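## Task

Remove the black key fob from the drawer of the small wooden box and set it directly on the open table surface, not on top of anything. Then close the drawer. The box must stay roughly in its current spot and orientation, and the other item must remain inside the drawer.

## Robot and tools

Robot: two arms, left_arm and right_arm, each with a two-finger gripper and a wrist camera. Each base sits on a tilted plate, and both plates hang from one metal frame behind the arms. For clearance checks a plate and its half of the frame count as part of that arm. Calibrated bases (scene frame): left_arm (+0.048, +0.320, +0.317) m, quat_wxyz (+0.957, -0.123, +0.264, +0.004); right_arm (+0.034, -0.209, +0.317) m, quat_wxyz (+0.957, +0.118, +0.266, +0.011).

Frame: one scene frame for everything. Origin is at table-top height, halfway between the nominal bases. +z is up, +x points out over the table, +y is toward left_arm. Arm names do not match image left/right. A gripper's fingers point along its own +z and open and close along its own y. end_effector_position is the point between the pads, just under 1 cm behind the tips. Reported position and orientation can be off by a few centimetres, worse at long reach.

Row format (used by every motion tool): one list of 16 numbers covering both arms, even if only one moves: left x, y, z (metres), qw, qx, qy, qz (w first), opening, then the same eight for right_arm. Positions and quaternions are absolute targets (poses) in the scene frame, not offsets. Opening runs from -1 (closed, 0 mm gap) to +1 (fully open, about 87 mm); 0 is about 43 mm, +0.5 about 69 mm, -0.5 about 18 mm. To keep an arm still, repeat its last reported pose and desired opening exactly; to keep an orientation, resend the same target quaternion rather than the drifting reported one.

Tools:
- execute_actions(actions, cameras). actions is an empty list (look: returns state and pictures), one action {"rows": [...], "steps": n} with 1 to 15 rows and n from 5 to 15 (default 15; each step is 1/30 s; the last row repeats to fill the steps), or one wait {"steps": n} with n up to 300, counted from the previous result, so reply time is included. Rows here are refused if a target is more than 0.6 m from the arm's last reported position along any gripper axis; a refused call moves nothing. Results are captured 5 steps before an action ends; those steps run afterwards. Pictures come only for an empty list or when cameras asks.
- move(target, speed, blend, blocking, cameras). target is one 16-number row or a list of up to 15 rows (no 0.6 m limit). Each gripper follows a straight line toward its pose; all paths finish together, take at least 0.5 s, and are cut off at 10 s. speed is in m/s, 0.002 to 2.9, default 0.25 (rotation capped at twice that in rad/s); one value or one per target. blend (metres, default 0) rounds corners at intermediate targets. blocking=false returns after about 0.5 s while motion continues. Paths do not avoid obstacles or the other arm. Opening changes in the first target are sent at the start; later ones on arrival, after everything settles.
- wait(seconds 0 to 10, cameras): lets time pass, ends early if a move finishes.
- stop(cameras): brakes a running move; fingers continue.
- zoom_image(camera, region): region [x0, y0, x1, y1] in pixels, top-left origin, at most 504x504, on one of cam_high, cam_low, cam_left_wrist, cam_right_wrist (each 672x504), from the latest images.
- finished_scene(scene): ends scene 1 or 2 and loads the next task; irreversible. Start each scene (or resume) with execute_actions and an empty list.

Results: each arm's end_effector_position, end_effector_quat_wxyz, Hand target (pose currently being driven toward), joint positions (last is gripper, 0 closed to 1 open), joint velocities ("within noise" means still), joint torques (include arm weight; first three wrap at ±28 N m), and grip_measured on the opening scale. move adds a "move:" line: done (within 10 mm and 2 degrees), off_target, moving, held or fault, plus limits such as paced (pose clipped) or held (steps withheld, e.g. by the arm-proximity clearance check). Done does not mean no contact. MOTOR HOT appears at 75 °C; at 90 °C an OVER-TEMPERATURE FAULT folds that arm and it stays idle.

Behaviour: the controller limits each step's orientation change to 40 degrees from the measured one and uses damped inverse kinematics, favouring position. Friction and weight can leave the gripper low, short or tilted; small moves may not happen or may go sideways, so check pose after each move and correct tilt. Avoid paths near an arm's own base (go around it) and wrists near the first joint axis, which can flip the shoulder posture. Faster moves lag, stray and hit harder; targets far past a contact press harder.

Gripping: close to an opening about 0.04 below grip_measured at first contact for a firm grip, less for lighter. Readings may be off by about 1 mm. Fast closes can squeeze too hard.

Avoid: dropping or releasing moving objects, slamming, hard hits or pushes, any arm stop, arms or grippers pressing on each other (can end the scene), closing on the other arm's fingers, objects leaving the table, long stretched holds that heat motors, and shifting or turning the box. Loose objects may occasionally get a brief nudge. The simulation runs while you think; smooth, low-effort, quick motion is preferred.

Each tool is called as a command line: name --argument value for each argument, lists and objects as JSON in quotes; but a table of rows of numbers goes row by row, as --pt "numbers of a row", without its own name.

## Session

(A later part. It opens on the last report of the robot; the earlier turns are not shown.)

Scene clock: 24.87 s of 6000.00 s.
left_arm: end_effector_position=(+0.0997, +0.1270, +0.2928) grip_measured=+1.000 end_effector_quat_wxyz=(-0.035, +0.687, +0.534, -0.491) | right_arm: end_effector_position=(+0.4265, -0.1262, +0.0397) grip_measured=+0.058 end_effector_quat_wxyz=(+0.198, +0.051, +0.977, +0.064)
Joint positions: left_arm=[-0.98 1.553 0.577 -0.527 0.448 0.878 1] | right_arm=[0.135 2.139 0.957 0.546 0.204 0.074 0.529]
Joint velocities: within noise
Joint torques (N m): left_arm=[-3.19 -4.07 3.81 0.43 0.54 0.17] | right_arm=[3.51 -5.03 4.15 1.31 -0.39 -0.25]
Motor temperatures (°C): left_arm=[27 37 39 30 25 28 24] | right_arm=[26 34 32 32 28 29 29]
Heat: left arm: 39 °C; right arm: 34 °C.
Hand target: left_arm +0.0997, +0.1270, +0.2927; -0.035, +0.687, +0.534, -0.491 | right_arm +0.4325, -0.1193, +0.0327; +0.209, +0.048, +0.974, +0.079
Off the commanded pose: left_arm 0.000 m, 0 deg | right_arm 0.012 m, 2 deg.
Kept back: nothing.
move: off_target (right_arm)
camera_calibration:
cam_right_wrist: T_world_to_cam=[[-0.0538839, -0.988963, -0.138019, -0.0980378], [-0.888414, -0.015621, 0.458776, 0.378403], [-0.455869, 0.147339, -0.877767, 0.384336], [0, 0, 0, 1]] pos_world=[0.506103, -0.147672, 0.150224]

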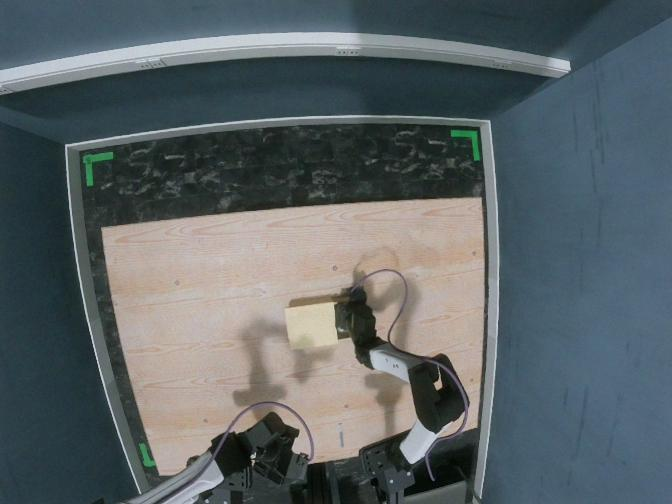

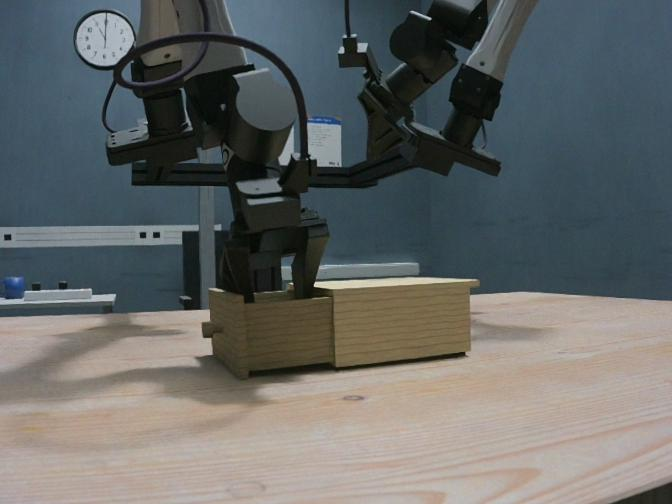

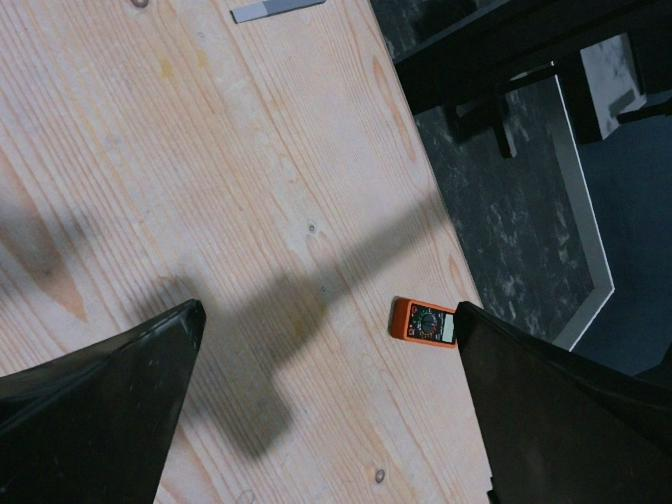

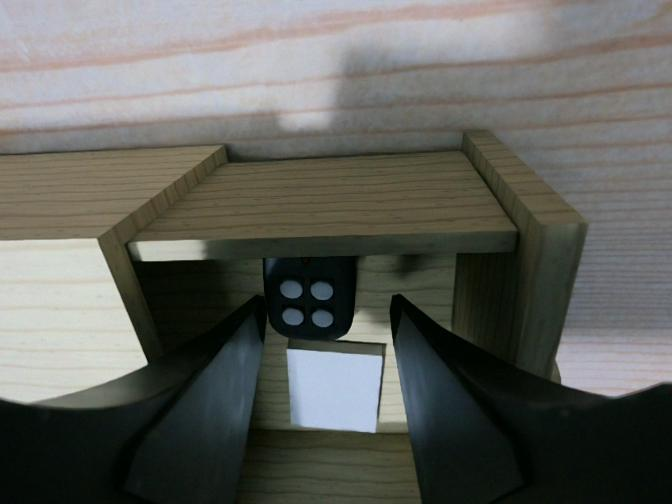

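move --pt "0.0997 0.1270 0.2928 -0.035 0.687 0.534 -0.491 1 0.433 -0.123 0.095 0.2096 0.0479 0.9734 0.0789 0.06" --pt "0.0997 0.1270 0.2928 -0.035 0.687 0.534 -0.491 1 0.433 -0.123 0.09 0.2078 0.0299 0.9776 -0.0064 -0.8" --speed 0.2

zoom_image --camera "cam_right_wrist" --region '[140, 60, 540, 400]'

zoom_image --camera "cam_low" --region '[180, 130, 400, 390]'

Scene clock: 31.93 s of 6000.00 s.
left_arm: end_effector_position=(+0.0997, +0.1270, +0.2928) grip_measured=+1.000 end_effector_quat_wxyz=(-0.035, +0.687, +0.534, -0.491) | right_arm: end_effector_position=(+0.4316, -0.1269, +0.0917) grip_measured=-0.800 end_effector_quat_wxyz=(+0.208, +0.036, +0.978, -0.003)
Joint positions: left_arm=[-0.98 1.553 0.577 -0.527 0.448 0.878 1] | right_arm=[0.243 1.97 0.912 0.417 0.416 0.08 0.1]
Joint velocities: within noise
Joint torques (N m): left_arm=[-3.23 -4.1 3.81 0.42 0.53 0.17] | right_arm=[5 -6.54 4.46 0.86 0.16 -0.2]
Motor temperatures (°C): left_arm=[27 37 39 30 25 28 24] | right_arm=[26 34 32 32 28 29 29]
Heat: left arm: 39 °C; right arm: 34 °C.
Hand target: left_arm +0.0997, +0.1270, +0.2927; -0.035, +0.687, +0.534, -0.491 | right_arm +0.4329, -0.1230, +0.0900; +0.208, +0.030, +0.978, -0.006
Off the commanded pose: left_arm 0.000 m, 0 deg | right_arm 0.004 m, 1 deg.
Kept back: nothing.
move: done
camera_calibration:
cam_right_wrist: T_world_to_cam=[[-0.0512572, -0.998684, -0.00175171, -0.106224], [-0.894774, 0.0451449, 0.444231, 0.370888], [-0.443567, 0.0243374, -0.895911, 0.413071], [0, 0, 0, 1]] pos_world=[0.509641, -0.132881, 0.205128]

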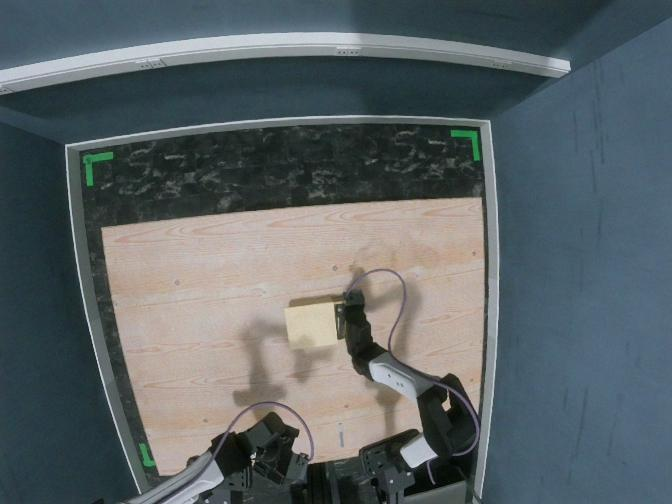

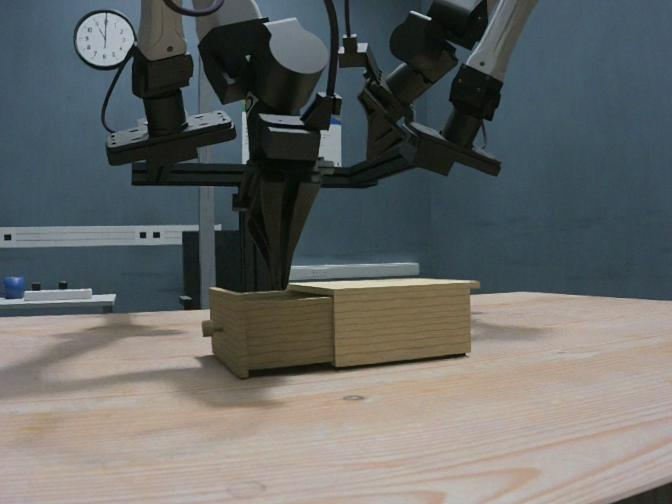

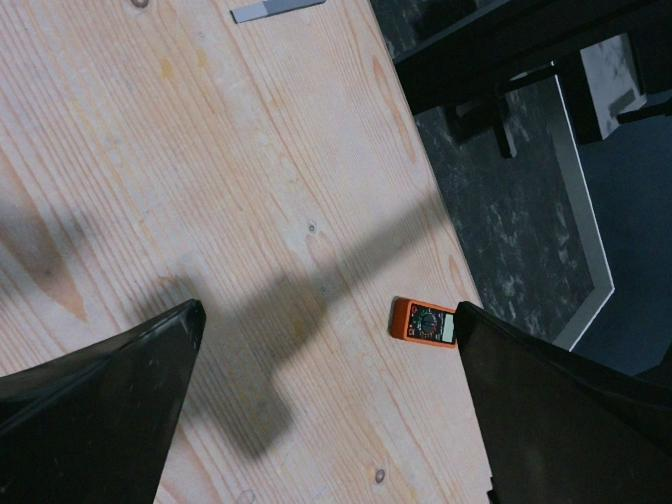

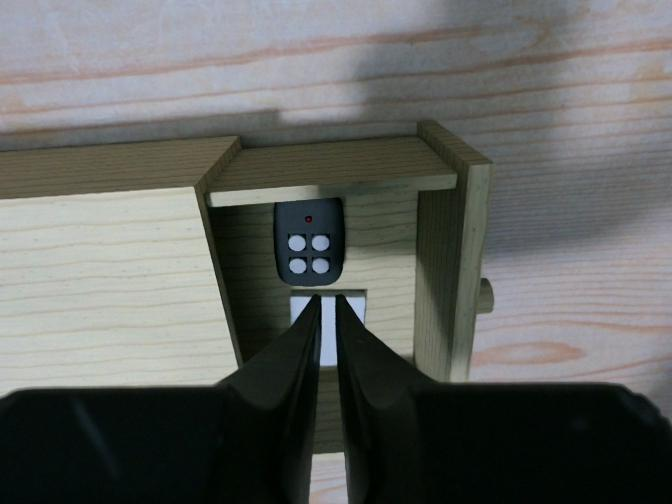

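Scaled by 1.260 from the camera's 672x504 image, which has a finer 960x720 frame.

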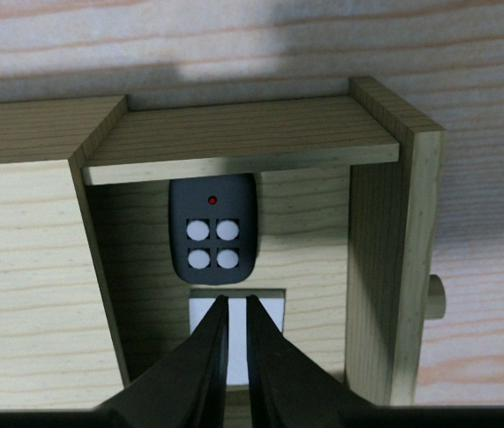

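Scaled by 1.938 from the camera's 672x504 image, which has a finer 960x720 frame.

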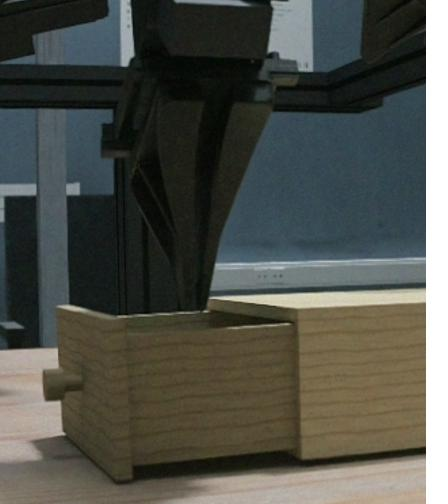

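move --target '[0.0997, 0.1270, 0.2928, -0.035, 0.687, 0.534, -0.491, 1, 0.4265, -0.1145, 0.042, 0.2078, 0.0299, 0.9776, -0.0064, -0.8]' --speed 0.12 --cameras '["cam_right_wrist", "cam_low"]'

zoom_image --camera "cam_right_wrist" --region '[140, 160, 540, 460]'

Scene clock: 33.50 s of 6000.00 s.
left_arm: end_effector_position=(+0.0997, +0.1270, +0.2928) grip_measured=+1.000 end_effector_quat_wxyz=(-0.035, +0.687, +0.534, -0.491) | right_arm: end_effector_position=(+0.4211, -0.1123, +0.0462) grip_measured=-0.800 end_effector_quat_wxyz=(+0.200, +0.027, +0.979, -0.006)
Joint positions: left_arm=[-0.98 1.553 0.577 -0.527 0.448 0.878 1] | right_arm=[0.243 2.157 0.972 0.527 0.416 0.068 0.1]
Joint velocities: within noise
Joint torques (N m): left_arm=[-3.23 -4.05 3.81 0.43 0.54 0.17] | right_arm=[3.37 -6.54 3.45 1.08 -0.02 -0.24]
Motor temperatures (°C): left_arm=[27 37 39 30 25 28 24] | right_arm=[26 34 31 32 28 29 29]
Heat: left arm: 39 °C; right arm: 34 °C.
Hand target: left_arm +0.0997, +0.1270, +0.2927; -0.035, +0.687, +0.534, -0.491 | right_arm +0.4264, -0.1146, +0.0422; +0.208, +0.030, +0.978, -0.006
Off the commanded pose: left_arm 0.000 m, 0 deg | right_arm 0.007 m, 1 deg.
Kept back: nothing.
move: done
camera_calibration:
cam_right_wrist: T_world_to_cam=[[-0.0347404, -0.999373, 0.00676984, -0.0996542], [-0.888315, 0.0339821, 0.457975, 0.376341], [-0.457918, 0.00989646, -0.888939, 0.371506], [0, 0, 0, 1]] pos_world=[0.500967, -0.116057, 0.158566]
Images, in order (width x height): cam_low 672x504, cam_right_wrist 672x504.

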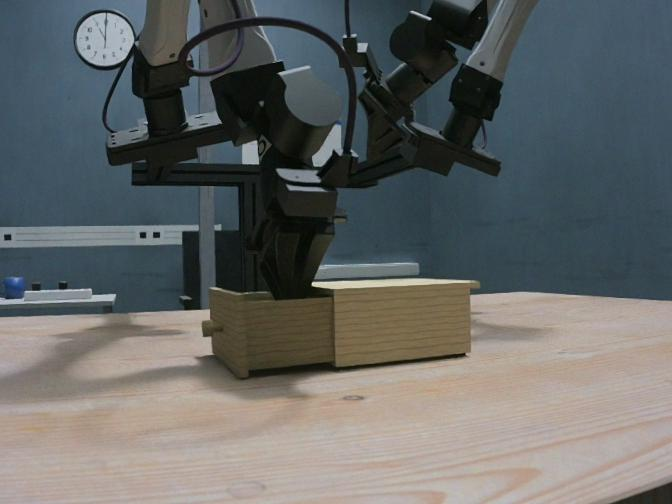

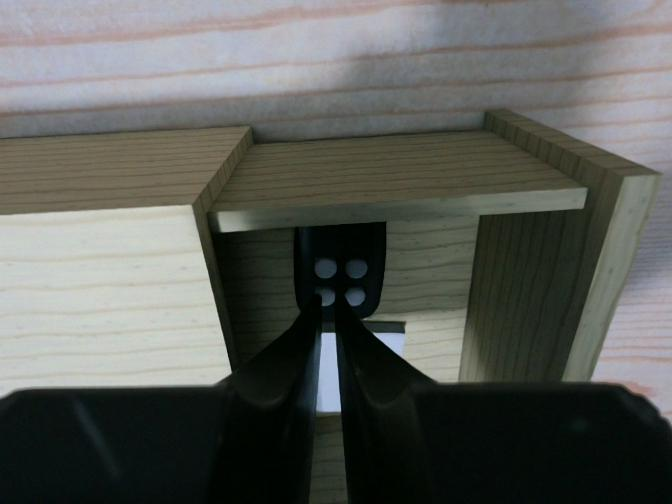

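Scaled by 1.260 from the camera's 672x504 image, which has a finer 960x720 frame.

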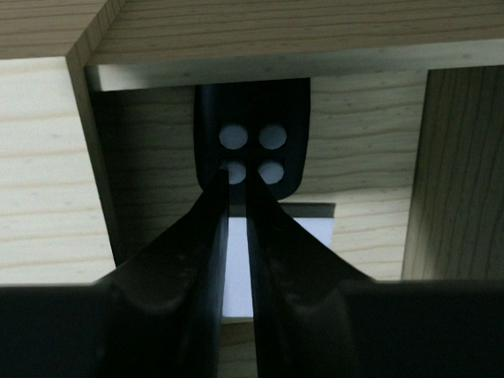

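move --pt "0.0997 0.1270 0.2928 -0.035 0.687 0.534 -0.491 1 0.4275 -0.1195 0.036 0.2078 0.0299 0.9776 -0.0064 -0.8" --pt "0.0997 0.1270 0.2928 -0.035 0.687 0.534 -0.491 1 0.4275 -0.1195 0.021 0.2078 0.0299 0.9776 -0.0064 -0.8" --pt "0.0997 0.1270 0.2928 -0.035 0.687 0.534 -0.491 1 0.4275 -0.145 0.021 0.2078 0.0299 0.9776 -0.0064 -0.8" --speed 0.05 --cameras '["cam_right_wrist", "cam_low", "cam_high"]'

zoom_image --camera "cam_right_wrist" --region '[140, 160, 540, 460]'

Scene clock: 35.27 s of 6000.00 s.
left_arm: end_effector_position=(+0.0997, +0.1270, +0.2928) grip_measured=+1.000 end_effector_quat_wxyz=(-0.035, +0.687, +0.534, -0.491) | right_arm: end_effector_position=(+0.4225, -0.1190, +0.0397) grip_measured=-0.800 end_effector_quat_wxyz=(+0.200, +0.011, +0.980, +0.018)
Joint positions: left_arm=[-0.98 1.553 0.577 -0.527 0.448 0.878 1] | right_arm=[0.198 2.162 0.968 0.547 0.327 0.017 0.1]
Joint velocities: within noise
Joint torques (N m): left_arm=[-3.22 -4.07 3.78 0.42 0.52 0.18] | right_arm=[-1.37 -4.52 3.28 1.46 0.1 -0.33]
Motor temperatures (°C): left_arm=[27 37 39 30 25 28 24] | right_arm=[26 34 31 32 28 29 29]
Heat: left arm: 39 °C; right arm: 34 °C.
Hand target: left_arm +0.0997, +0.1270, +0.2927; -0.035, +0.687, +0.534, -0.491 | right_arm +0.4258, -0.1454, +0.0234; +0.207, +0.030, +0.978, -0.007
Off the commanded pose: left_arm 0.000 m, 0 deg | right_arm 0.032 m, 4 deg.
Kept back: nothing.
move: off_target (right_arm)
camera_calibration:
cam_right_wrist: T_world_to_cam=[[0.00640137, -0.999408, -0.0337976, -0.122082], [-0.888583, -0.0211876, 0.458226, 0.374405], [-0.458671, 0.0270988, -0.888193, 0.368745], [0, 0, 0, 1]] pos_world=[0.502604, -0.12407, 0.151829]
Images, in order (width x height): cam_high 672x504, cam_low 672x504, cam_right_wrist 672x504.

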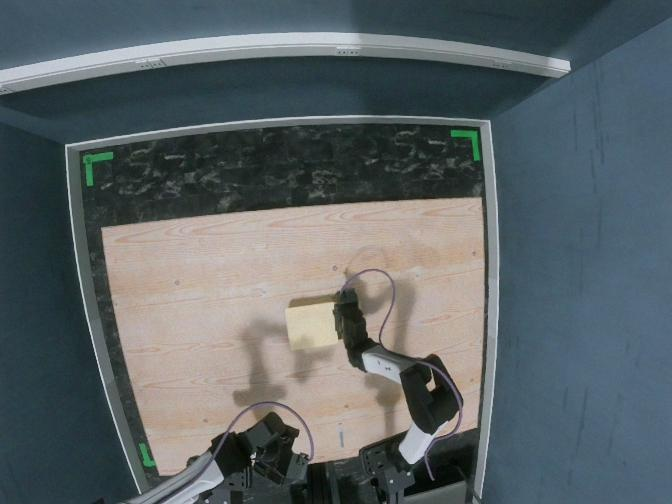

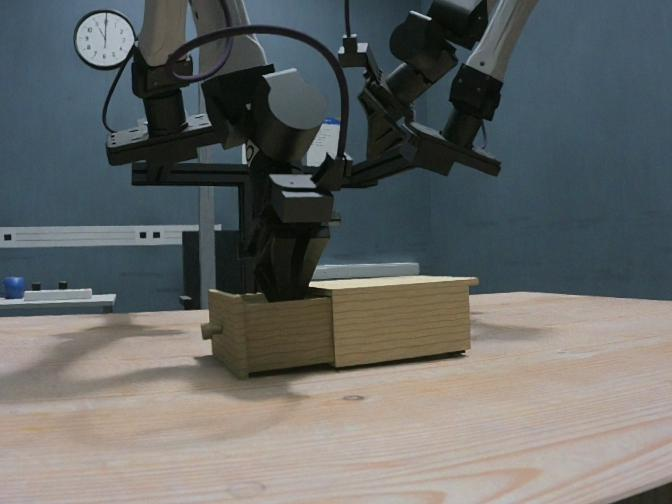

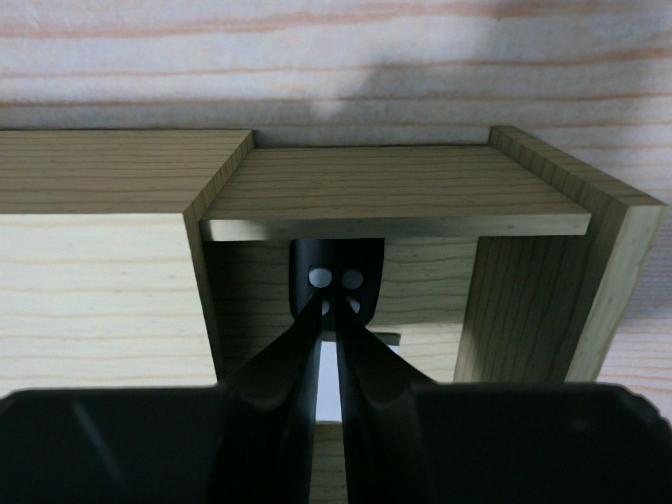

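Scaled by 1.260 from the camera's 672x504 image, which has a finer 960x720 frame.

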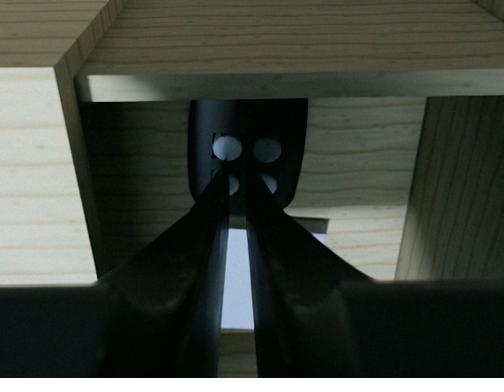

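move --pt "0.0997 0.1270 0.2928 -0.035 0.687 0.534 -0.491 1 0.4275 -0.121 0.034 0.2078 0.0299 0.9776 -0.0064 -0.8" --pt "0.0997 0.1270 0.2928 -0.035 0.687 0.534 -0.491 1 0.4275 -0.145 0.032 0.2078 0.0299 0.9776 -0.0064 -0.8" --speed '[0.08, 0.04]' --cameras '["cam_right_wrist", "cam_low", "cam_high"]'

zoom_image --camera "cam_right_wrist" --region '[140, 160, 540, 460]'

Scene clock: 37.27 s of 6000.00 s.
left_arm: end_effector_position=(+0.0997, +0.1270, +0.2928) grip_measured=+1.000 end_effector_quat_wxyz=(-0.035, +0.687, +0.534, -0.491) | right_arm: end_effector_position=(+0.4220, -0.1178, +0.0408) grip_measured=-0.800 end_effector_quat_wxyz=(+0.201, +0.016, +0.979, +0.026)
Joint positions: left_arm=[-0.98 1.553 0.577 -0.527 0.448 0.878 1] | right_arm=[0.195 2.156 0.959 0.553 0.311 0.028 0.1]
Joint velocities: within noise
Joint torques (N m): left_arm=[-3.19 -4.1 3.82 0.43 0.53 0.18] | right_arm=[-0.43 -6.98 2.3 1.19 0.35 -0.36]
Motor temperatures (°C): left_arm=[27 37 39 30 25 28 24] | right_arm=[26 34 31 32 28 29 29]
Heat: left arm: 39 °C; right arm: 34 °C.
Hand target: left_arm +0.0997, +0.1270, +0.2927; -0.035, +0.687, +0.534, -0.491 | right_arm +0.4263, -0.1448, +0.0330; +0.207, +0.030, +0.978, -0.007
Off the commanded pose: left_arm 0.000 m, 0 deg | right_arm 0.029 m, 4 deg.
Kept back: nothing.
move: off_target (right_arm)
camera_calibration:
cam_right_wrist: T_world_to_cam=[[-0.000794747, -0.99869, -0.0511708, -0.117], [-0.889828, -0.0226427, 0.455733, 0.373947], [-0.456295, 0.0458954, -0.888644, 0.370739], [0, 0, 0, 1]] pos_world=[0.501822, -0.125394, 0.153048]
Images, in order (width x height): cam_high 672x504, cam_low 672x504, cam_right_wrist 672x504.

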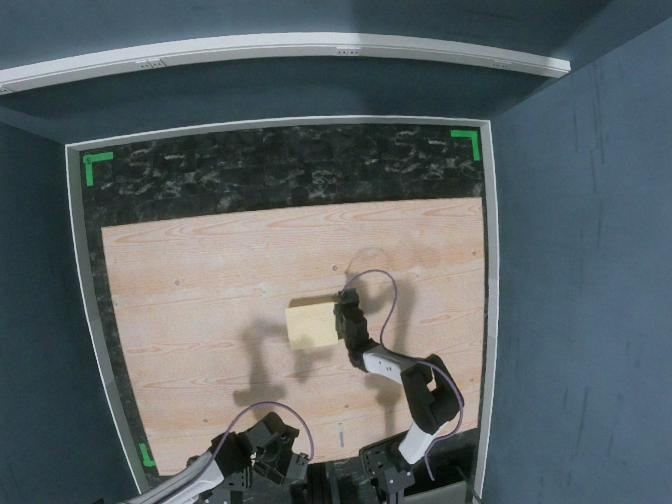

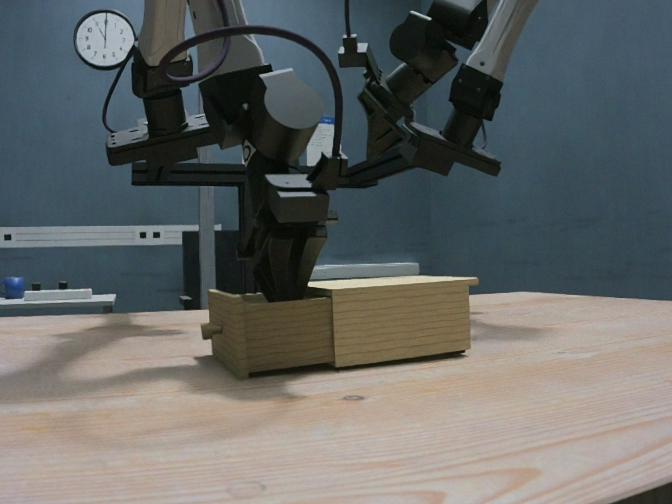

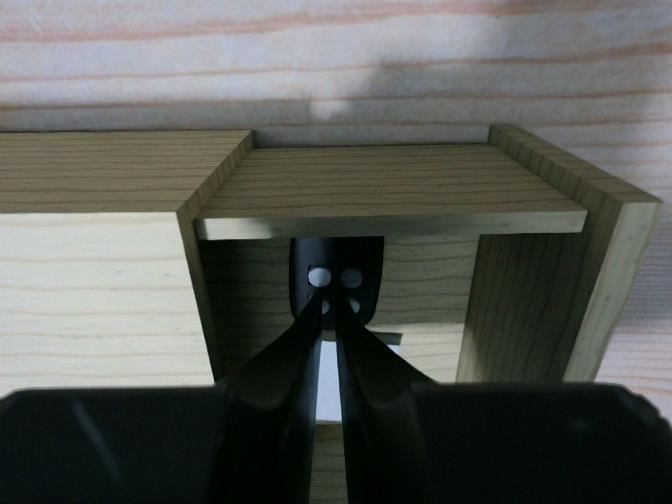

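Scaled by 1.260 from the camera's 672x504 image, which has a finer 960x720 frame.

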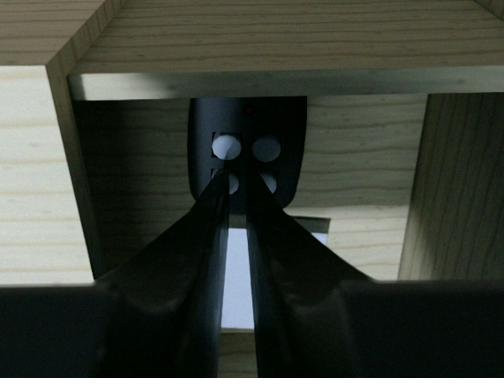

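move --pt "0.0997 0.1270 0.2928 -0.035 0.687 0.534 -0.491 1 0.4275 -0.134 0.034 0.2078 0.0299 0.9776 -0.0064 -0.8" --pt "0.0997 0.1270 0.2928 -0.035 0.687 0.534 -0.491 1 0.4275 -0.137 0.040 0.2078 0.0299 0.9776 -0.0064 -0.8" --speed '[0.08, 0.02]' --cameras '["cam_right_wrist", "cam_high"]'

zoom_image --camera "cam_right_wrist" --region '[140, 160, 540, 460]'

Scene clock: 43.93 s of 6000.00 s.
left_arm: end_effector_position=(+0.0997, +0.1270, +0.2928) grip_measured=+1.000 end_effector_quat_wxyz=(-0.035, +0.687, +0.534, -0.491) | right_arm: end_effector_position=(+0.4224, -0.1174, +0.0415) grip_measured=-0.800 end_effector_quat_wxyz=(+0.201, +0.015, +0.979, +0.025)
Joint positions: left_arm=[-0.98 1.553 0.577 -0.527 0.448 0.878 1] | right_arm=[0.198 2.155 0.959 0.553 0.317 0.026 0.1]
Joint velocities: within noise
Joint torques (N m): left_arm=[-3.23 -4.04 3.78 0.43 0.53 0.17] | right_arm=[1.84 -8.25 2.18 1.01 0.47 -0.16]
Motor temperatures (°C): left_arm=[27 37 39 30 25 28 24] | right_arm=[26 35 31 32 28 29 29]
Heat: left arm: 39 °C; right arm: 35 °C.
Hand target: left_arm +0.0997, +0.1270, +0.2927; -0.035, +0.687, +0.534, -0.491 | right_arm +0.4271, -0.1367, +0.0404; +0.207, +0.030, +0.978, -0.006
Off the commanded pose: left_arm 0.000 m, 0 deg | right_arm 0.020 m, 4 deg.
Kept back: nothing.
move: off_target (right_arm)
camera_calibration:
cam_right_wrist: T_world_to_cam=[[0.000342184, -0.998869, -0.0475532, -0.117219], [-0.890606, -0.0219305, 0.454247, 0.374451], [-0.454776, 0.0421957, -0.889606, 0.370506], [0, 0, 0, 1]] pos_world=[0.502026, -0.124508, 0.153937]
Images, in order (width x height): cam_high 672x504, cam_right_wrist 672x504.

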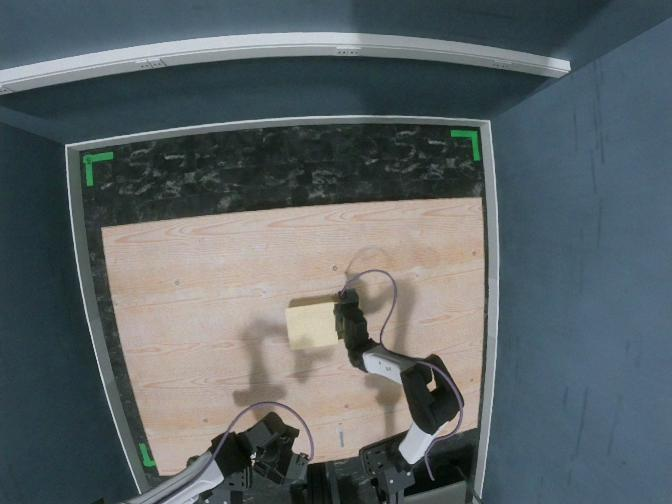

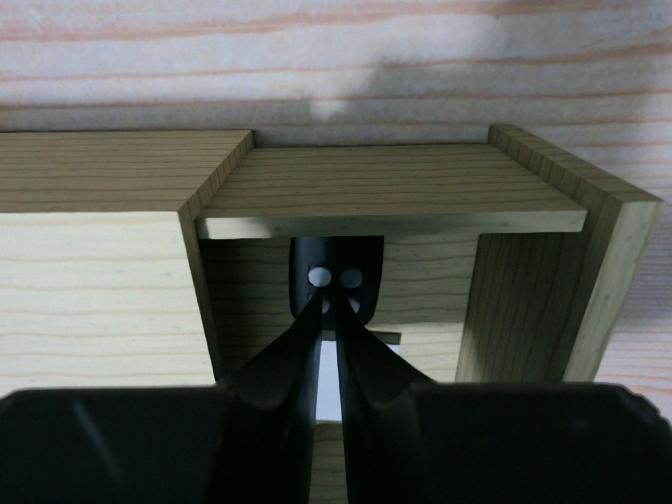

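Scaled by 1.260 from the camera's 672x504 image, which has a finer 960x720 frame.

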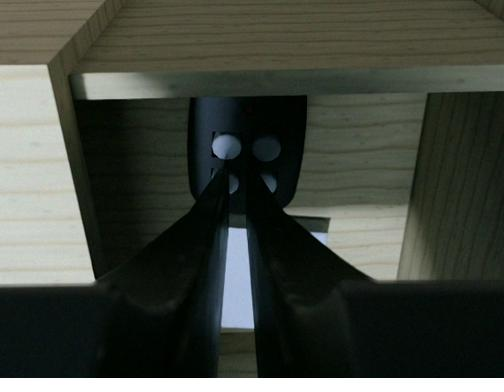

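move --pt "0.0997 0.1270 0.2928 -0.035 0.687 0.534 -0.491 1 0.4275 -0.132 0.040 0.2078 0.0299 0.9776 -0.0064 -0.8" --pt "0.0997 0.1270 0.2928 -0.035 0.687 0.534 -0.491 1 0.4275 -0.132 0.047 0.2078 0.0299 0.9776 -0.0064 -0.8" --speed '[0.08, 0.02]' --cameras '["cam_right_wrist", "cam_high"]'

zoom_image --camera "cam_right_wrist" --region '[140, 160, 540, 460]'

Scene clock: 44.97 s of 6000.00 s.
left_arm: end_effector_position=(+0.0997, +0.1270, +0.2928) grip_measured=+1.000 end_effector_quat_wxyz=(-0.035, +0.687, +0.534, -0.491) | right_arm: end_effector_position=(+0.4224, -0.1172, +0.0421) grip_measured=-0.800 end_effector_quat_wxyz=(+0.202, +0.018, +0.979, +0.020)
Joint positions: left_arm=[-0.98 1.553 0.577 -0.527 0.448 0.878 1] | right_arm=[0.203 2.155 0.959 0.553 0.33 0.034 0.1]
Joint velocities: within noise
Joint torques (N m): left_arm=[-3.17 -4.12 3.74 0.43 0.53 0.17] | right_arm=[3.18 -9.74 1.52 0.86 0.49 -0.15]
Motor temperatures (°C): left_arm=[27 37 39 30 25 28 24] | right_arm=[26 35 31 32 28 29 29]
Heat: left arm: 39 °C; right arm: 35 °C.
Hand target: left_arm +0.0997, +0.1270, +0.2927; -0.035, +0.687, +0.534, -0.491 | right_arm +0.4274, -0.1317, +0.0469; +0.208, +0.030, +0.978, -0.006
Off the commanded pose: left_arm 0.000 m, 0 deg | right_arm 0.016 m, 3 deg.
Kept back: nothing.
move: off_target (right_arm)
camera_calibration:
cam_right_wrist: T_world_to_cam=[[-0.00777422, -0.999135, -0.0408598, -0.113779], [-0.891012, -0.0116266, 0.453831, 0.375575], [-0.453914, 0.0399347, -0.89015, 0.370298], [0, 0, 0, 1]] pos_world=[0.501841, -0.124102, 0.154524]
Images, in order (width x height): cam_high 672x504, cam_right_wrist 672x504.

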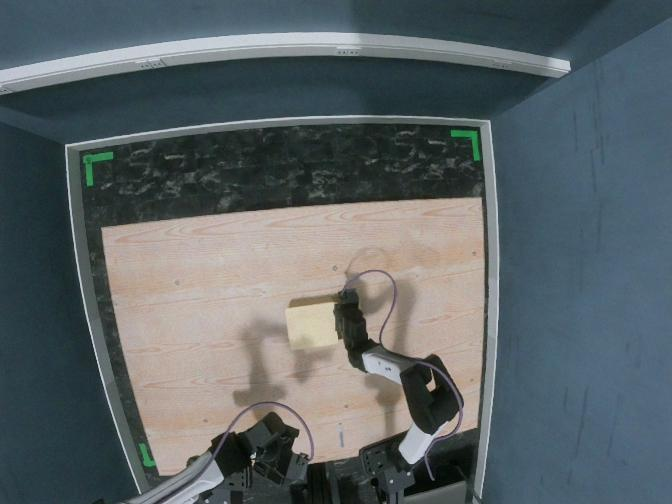

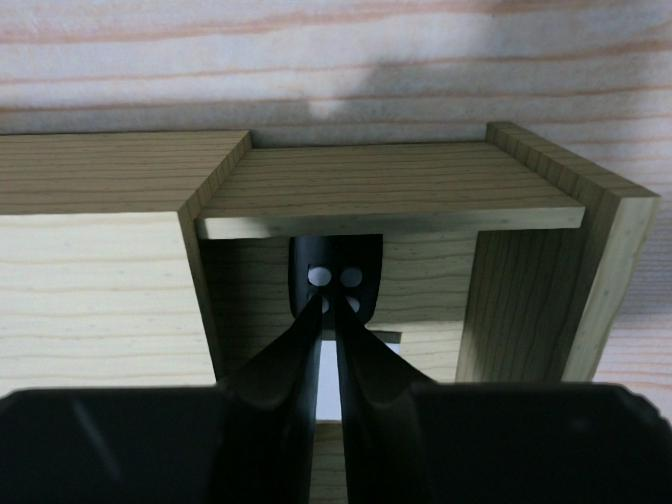

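Scaled by 1.260 from the camera's 672x504 image, which has a finer 960x720 frame.

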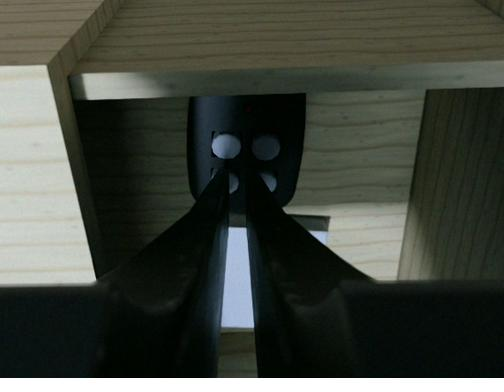

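move --pt "0.0997 0.1270 0.2928 -0.035 0.687 0.534 -0.491 1 0.4275 -0.146 0.040 0.2078 0.0299 0.9776 -0.0064 -0.8" --speed '[0.03]' --cameras '["cam_right_wrist", "cam_high"]'

zoom_image --camera "cam_right_wrist" --region '[140, 160, 540, 460]'

Scene clock: 46.07 s of 6000.00 s.
left_arm: end_effector_position=(+0.0997, +0.1270, +0.2928) grip_measured=+1.000 end_effector_quat_wxyz=(-0.035, +0.687, +0.534, -0.491) | right_arm: end_effector_position=(+0.4220, -0.1181, +0.0416) grip_measured=-0.800 end_effector_quat_wxyz=(+0.202, +0.020, +0.979, +0.030)
Joint positions: left_arm=[-0.98 1.553 0.577 -0.527 0.448 0.878 1] | right_arm=[0.191 2.152 0.953 0.558 0.302 0.034 0.1]
Joint velocities: within noise
Joint torques (N m): left_arm=[-3.22 -4.07 3.77 0.43 0.53 0.19] | right_arm=[0.31 -8.91 1.76 0.98 0.47 -0.42]
Motor temperatures (°C): left_arm=[27 37 39 30 25 28 24] | right_arm=[26 35 31 32 28 29 29]
Heat: left arm: 39 °C; right arm: 35 °C.
Hand target: left_arm +0.0997, +0.1270, +0.2927; -0.035, +0.687, +0.534, -0.491 | right_arm +0.4268, -0.1455, +0.0403; +0.207, +0.030, +0.978, -0.006
Off the commanded pose: left_arm 0.000 m, 0 deg | right_arm 0.029 m, 4 deg.
Kept back: nothing.
move: off_target (right_arm)
camera_calibration:
cam_right_wrist: T_world_to_cam=[[-0.00680731, -0.998124, -0.0608459, -0.114231], [-0.890975, -0.0215714, 0.453541, 0.374333], [-0.454002, 0.0572996, -0.889156, 0.371793], [0, 0, 0, 1]] pos_world=[0.501539, -0.127246, 0.153857]
Images, in order (width x height): cam_high 672x504, cam_right_wrist 672x504.

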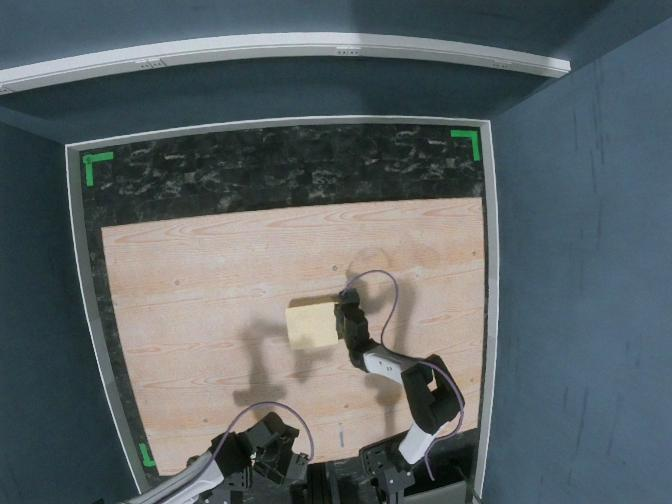

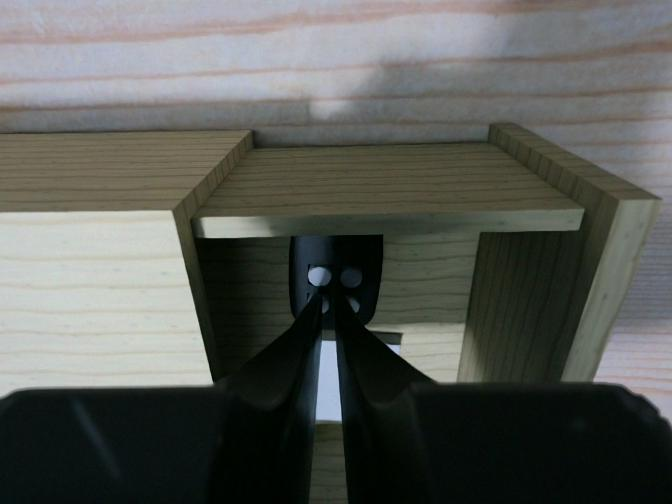

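Scaled by 1.260 from the camera's 672x504 image, which has a finer 960x720 frame.

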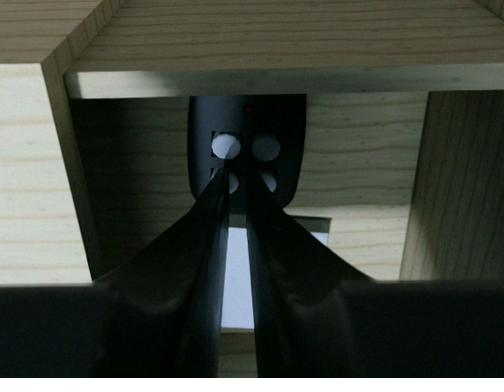

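move --pt "0.0997 0.1270 0.2928 -0.035 0.687 0.534 -0.491 1 0.4275 -0.142 0.053 0.2078 0.0299 0.9776 -0.0064 -0.8" --speed '[0.02]' --cameras '["cam_right_wrist", "cam_high"]'

zoom_image --camera "cam_right_wrist" --region '[140, 160, 540, 460]'

Scene clock: 47.30 s of 6000.00 s.
left_arm: end_effector_position=(+0.0997, +0.1270, +0.2928) grip_measured=+1.000 end_effector_quat_wxyz=(-0.035, +0.687, +0.534, -0.491) | right_arm: end_effector_position=(+0.4176, -0.1288, +0.0426) grip_measured=-0.800 end_effector_quat_wxyz=(+0.197, +0.023, +0.980, +0.009)
Joint positions: left_arm=[-0.98 1.553 0.577 -0.527 0.448 0.878 1] | right_arm=[0.185 2.139 0.938 0.552 0.34 0.032 0.1]
Joint velocities: within noise
Joint torques (N m): left_arm=[-3.19 -4.07 3.77 0.44 0.53 0.19] | right_arm=[2.91 -11.1 1.46 0.76 0.24 -0.25]
Motor temperatures (°C): left_arm=[27 37 39 30 25 28 24] | right_arm=[26 36 31 32 28 29 29]
Heat: left arm: 39 °C; right arm: 36 °C.
Hand target: left_arm +0.0997, +0.1270, +0.2927; -0.035, +0.687, +0.534, -0.491 | right_arm +0.4273, -0.1418, +0.0525; +0.208, +0.030, +0.978, -0.006
Off the commanded pose: left_arm 0.000 m, 0 deg | right_arm 0.019 m, 2 deg.
Kept back: nothing.
move: off_target (right_arm)
camera_calibration:
cam_right_wrist: T_world_to_cam=[[-0.0223935, -0.999528, -0.0210319, -0.120347], [-0.886237, 0.0101104, 0.463121, 0.371443], [-0.46269, 0.0290102, -0.886045, 0.371178], [0, 0, 0, 1]] pos_world=[0.498232, -0.134814, 0.154327]
Images, in order (width x height): cam_high 672x504, cam_right_wrist 672x504.

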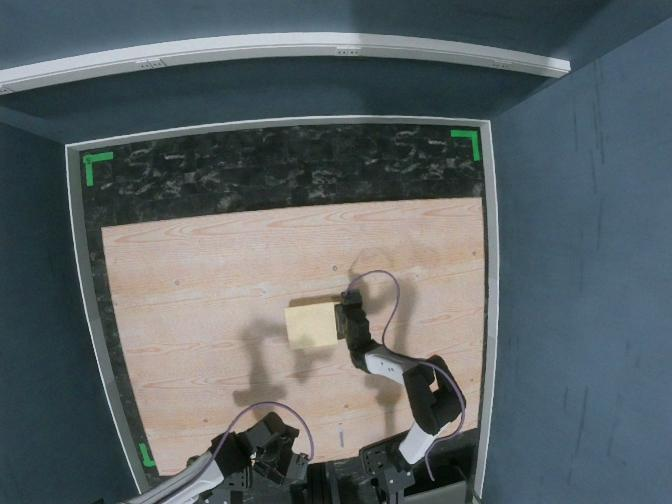

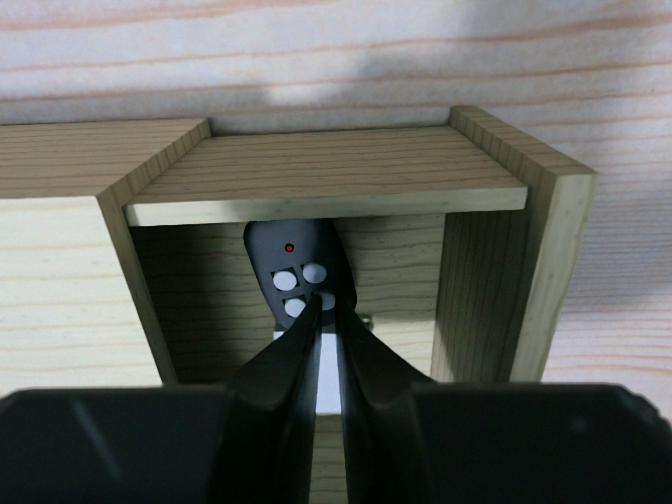

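Scaled by 1.260 from the camera's 672x504 image, which has a finer 960x720 frame.

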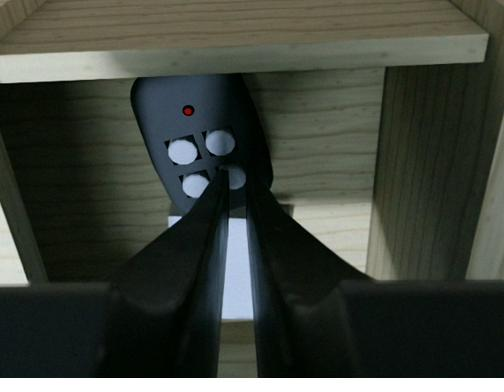

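move --target '[0.0997, 0.1270, 0.2928, -0.035, 0.687, 0.534, -0.491, 1, 0.425, -0.130, 0.10, 0.2078, 0.0299, 0.9776, -0.0064, -0.8]' --speed '[0.2]' --cameras '["cam_right_wrist", "cam_high"]'

zoom_image --camera "cam_right_wrist" --region '[140, 60, 540, 400]'

Scene clock: 48.70 s of 6000.00 s.
left_arm: end_effector_position=(+0.0997, +0.1270, +0.2928) grip_measured=+1.000 end_effector_quat_wxyz=(-0.035, +0.687, +0.534, -0.491) | right_arm: end_effector_position=(+0.4180, -0.1295, +0.0884) grip_measured=-0.800 end_effector_quat_wxyz=(+0.195, +0.021, +0.980, -0.006)
Joint positions: left_arm=[-0.98 1.553 0.577 -0.527 0.448 0.878 1] | right_arm=[0.24 1.968 0.88 0.42 0.411 0.06 0.1]
Joint velocities: within noise
Joint torques (N m): left_arm=[-3.23 -4.11 3.77 0.42 0.53 0.18] | right_arm=[4.77 -10.56 1.99 0.8 0.16 0]
Motor temperatures (°C): left_arm=[27 37 39 30 25 27 24] | right_arm=[26 36 31 32 28 29 29]
Heat: left arm: 39 °C; right arm: 36 °C.
Hand target: left_arm +0.0997, +0.1270, +0.2927; -0.035, +0.687, +0.534, -0.491 | right_arm +0.4249, -0.1300, +0.0995; +0.208, +0.030, +0.978, -0.006
Off the commanded pose: left_arm 0.000 m, 0 deg | right_arm 0.014 m, 2 deg.
Kept back: nothing.
move: off_target (right_arm)
camera_calibration:
cam_right_wrist: T_world_to_cam=[[-0.0243964, -0.999663, 0.00883582, -0.121843], [-0.884187, 0.0257009, 0.466425, 0.351393], [-0.466495, 0.00356658, -0.884516, 0.410074], [0, 0, 0, 1]] pos_world=[0.499022, -0.132296, 0.199895]
Images, in order (width x height): cam_high 672x504, cam_right_wrist 672x504.

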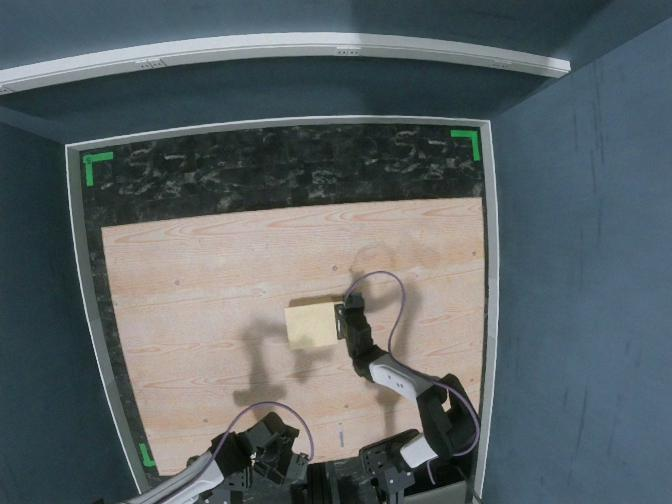

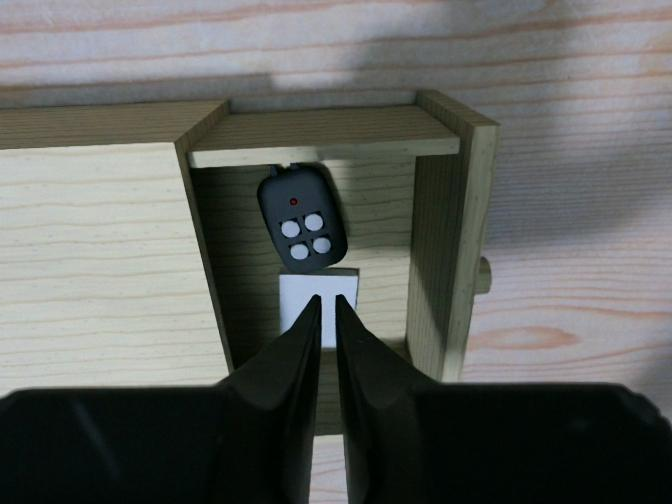

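Scaled by 1.260 from the camera's 672x504 image, which has a finer 960x720 frame.

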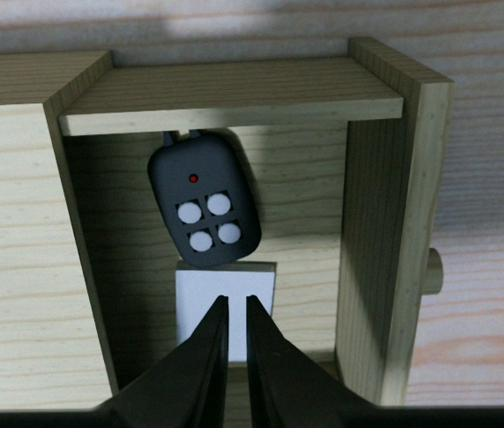

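move --pt "0.0997 0.1270 0.2928 -0.035 0.687 0.534 -0.491 1 0.440 -0.119 0.060 0.2078 0.0299 0.9776 -0.0064 -0.8" --pt "0.0997 0.1270 0.2928 -0.035 0.687 0.534 -0.491 1 0.440 -0.119 0.036 0.2078 0.0299 0.9776 -0.0064 -0.8" --pt "0.0997 0.1270 0.2928 -0.035 0.687 0.534 -0.491 1 0.440 -0.148 0.040 0.2078 0.0299 0.9776 -0.0064 -0.8" --pt "0.0997 0.1270 0.2928 -0.035 0.687 0.534 -0.491 1 0.440 -0.156 0.052 0.2078 0.0299 0.9776 -0.0064 -0.8" --speed '[0.15, 0.05, 0.05, 0.02]' --cameras '["cam_right_wrist", "cam_high"]'

zoom_image --camera "cam_right_wrist" --region '[140, 160, 540, 460]'

Scene clock: 53.97 s of 6000.00 s.
left_arm: end_effector_position=(+0.0997, +0.1270, +0.2928) grip_measured=+1.000 end_effector_quat_wxyz=(-0.035, +0.687, +0.534, -0.491) | right_arm: end_effector_position=(+0.4319, -0.1396, +0.0426) grip_measured=-0.800 end_effector_quat_wxyz=(+0.199, +0.024, +0.980, +0.014)
Joint positions: left_arm=[-0.98 1.553 0.577 -0.527 0.448 0.878 1] | right_arm=[0.15 2.13 0.979 0.511 0.303 0.012 0.1]
Joint velocities: within noise
Joint torques (N m): left_arm=[-3.26 -4.05 3.74 0.42 0.53 0.18] | right_arm=[2.28 -11.14 1.44 0.79 0.27 -0.28]
Motor temperatures (°C): left_arm=[27 37 39 30 25 27 23] | right_arm=[26 36 31 32 28 29 29]
Heat: left arm: 39 °C; right arm: 36 °C.
Hand target: left_arm +0.0997, +0.1270, +0.2927; -0.035, +0.687, +0.534, -0.491 | right_arm +0.4397, -0.1556, +0.0515; +0.208, +0.030, +0.978, -0.006
Off the commanded pose: left_arm 0.000 m, 0 deg | right_arm 0.021 m, 3 deg.
Kept back: nothing.
move: off_target (right_arm)
camera_calibration:
cam_right_wrist: T_world_to_cam=[[-0.0221131, -0.999309, -0.0298696, -0.130548], [-0.88775, 0.00588626, 0.460289, 0.384299], [-0.459795, 0.0366951, -0.887266, 0.377923], [0, 0, 0, 1]] pos_world=[0.512042, -0.146588, 0.15453]
Images, in order (width x height): cam_high 672x504, cam_right_wrist 672x504.

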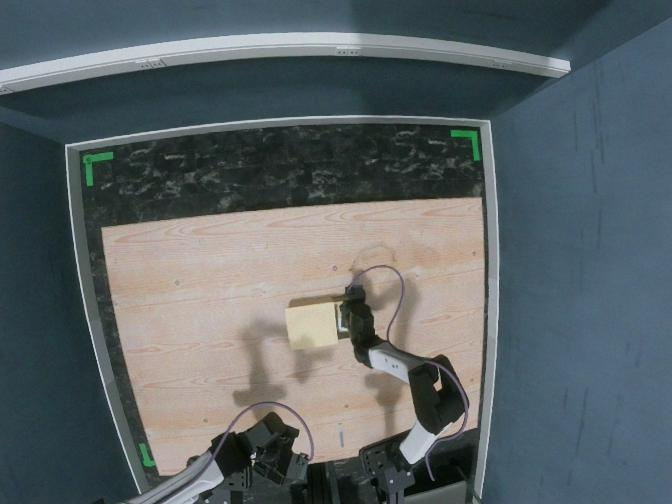

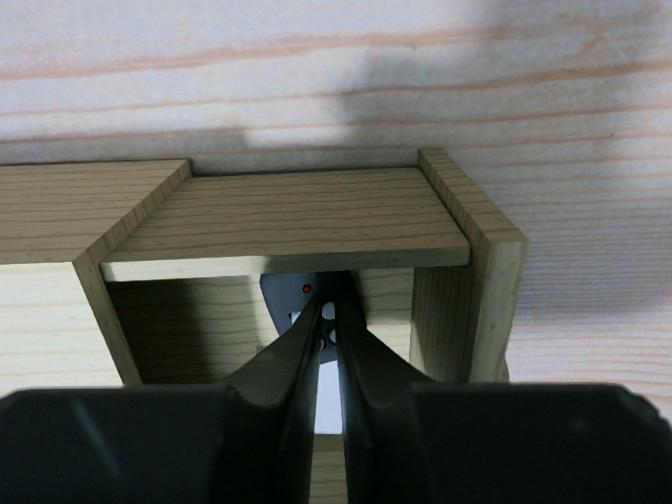

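Scaled by 1.260 from the camera's 672x504 image, which has a finer 960x720 frame.

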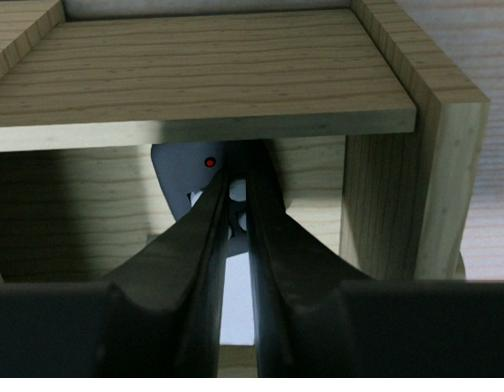

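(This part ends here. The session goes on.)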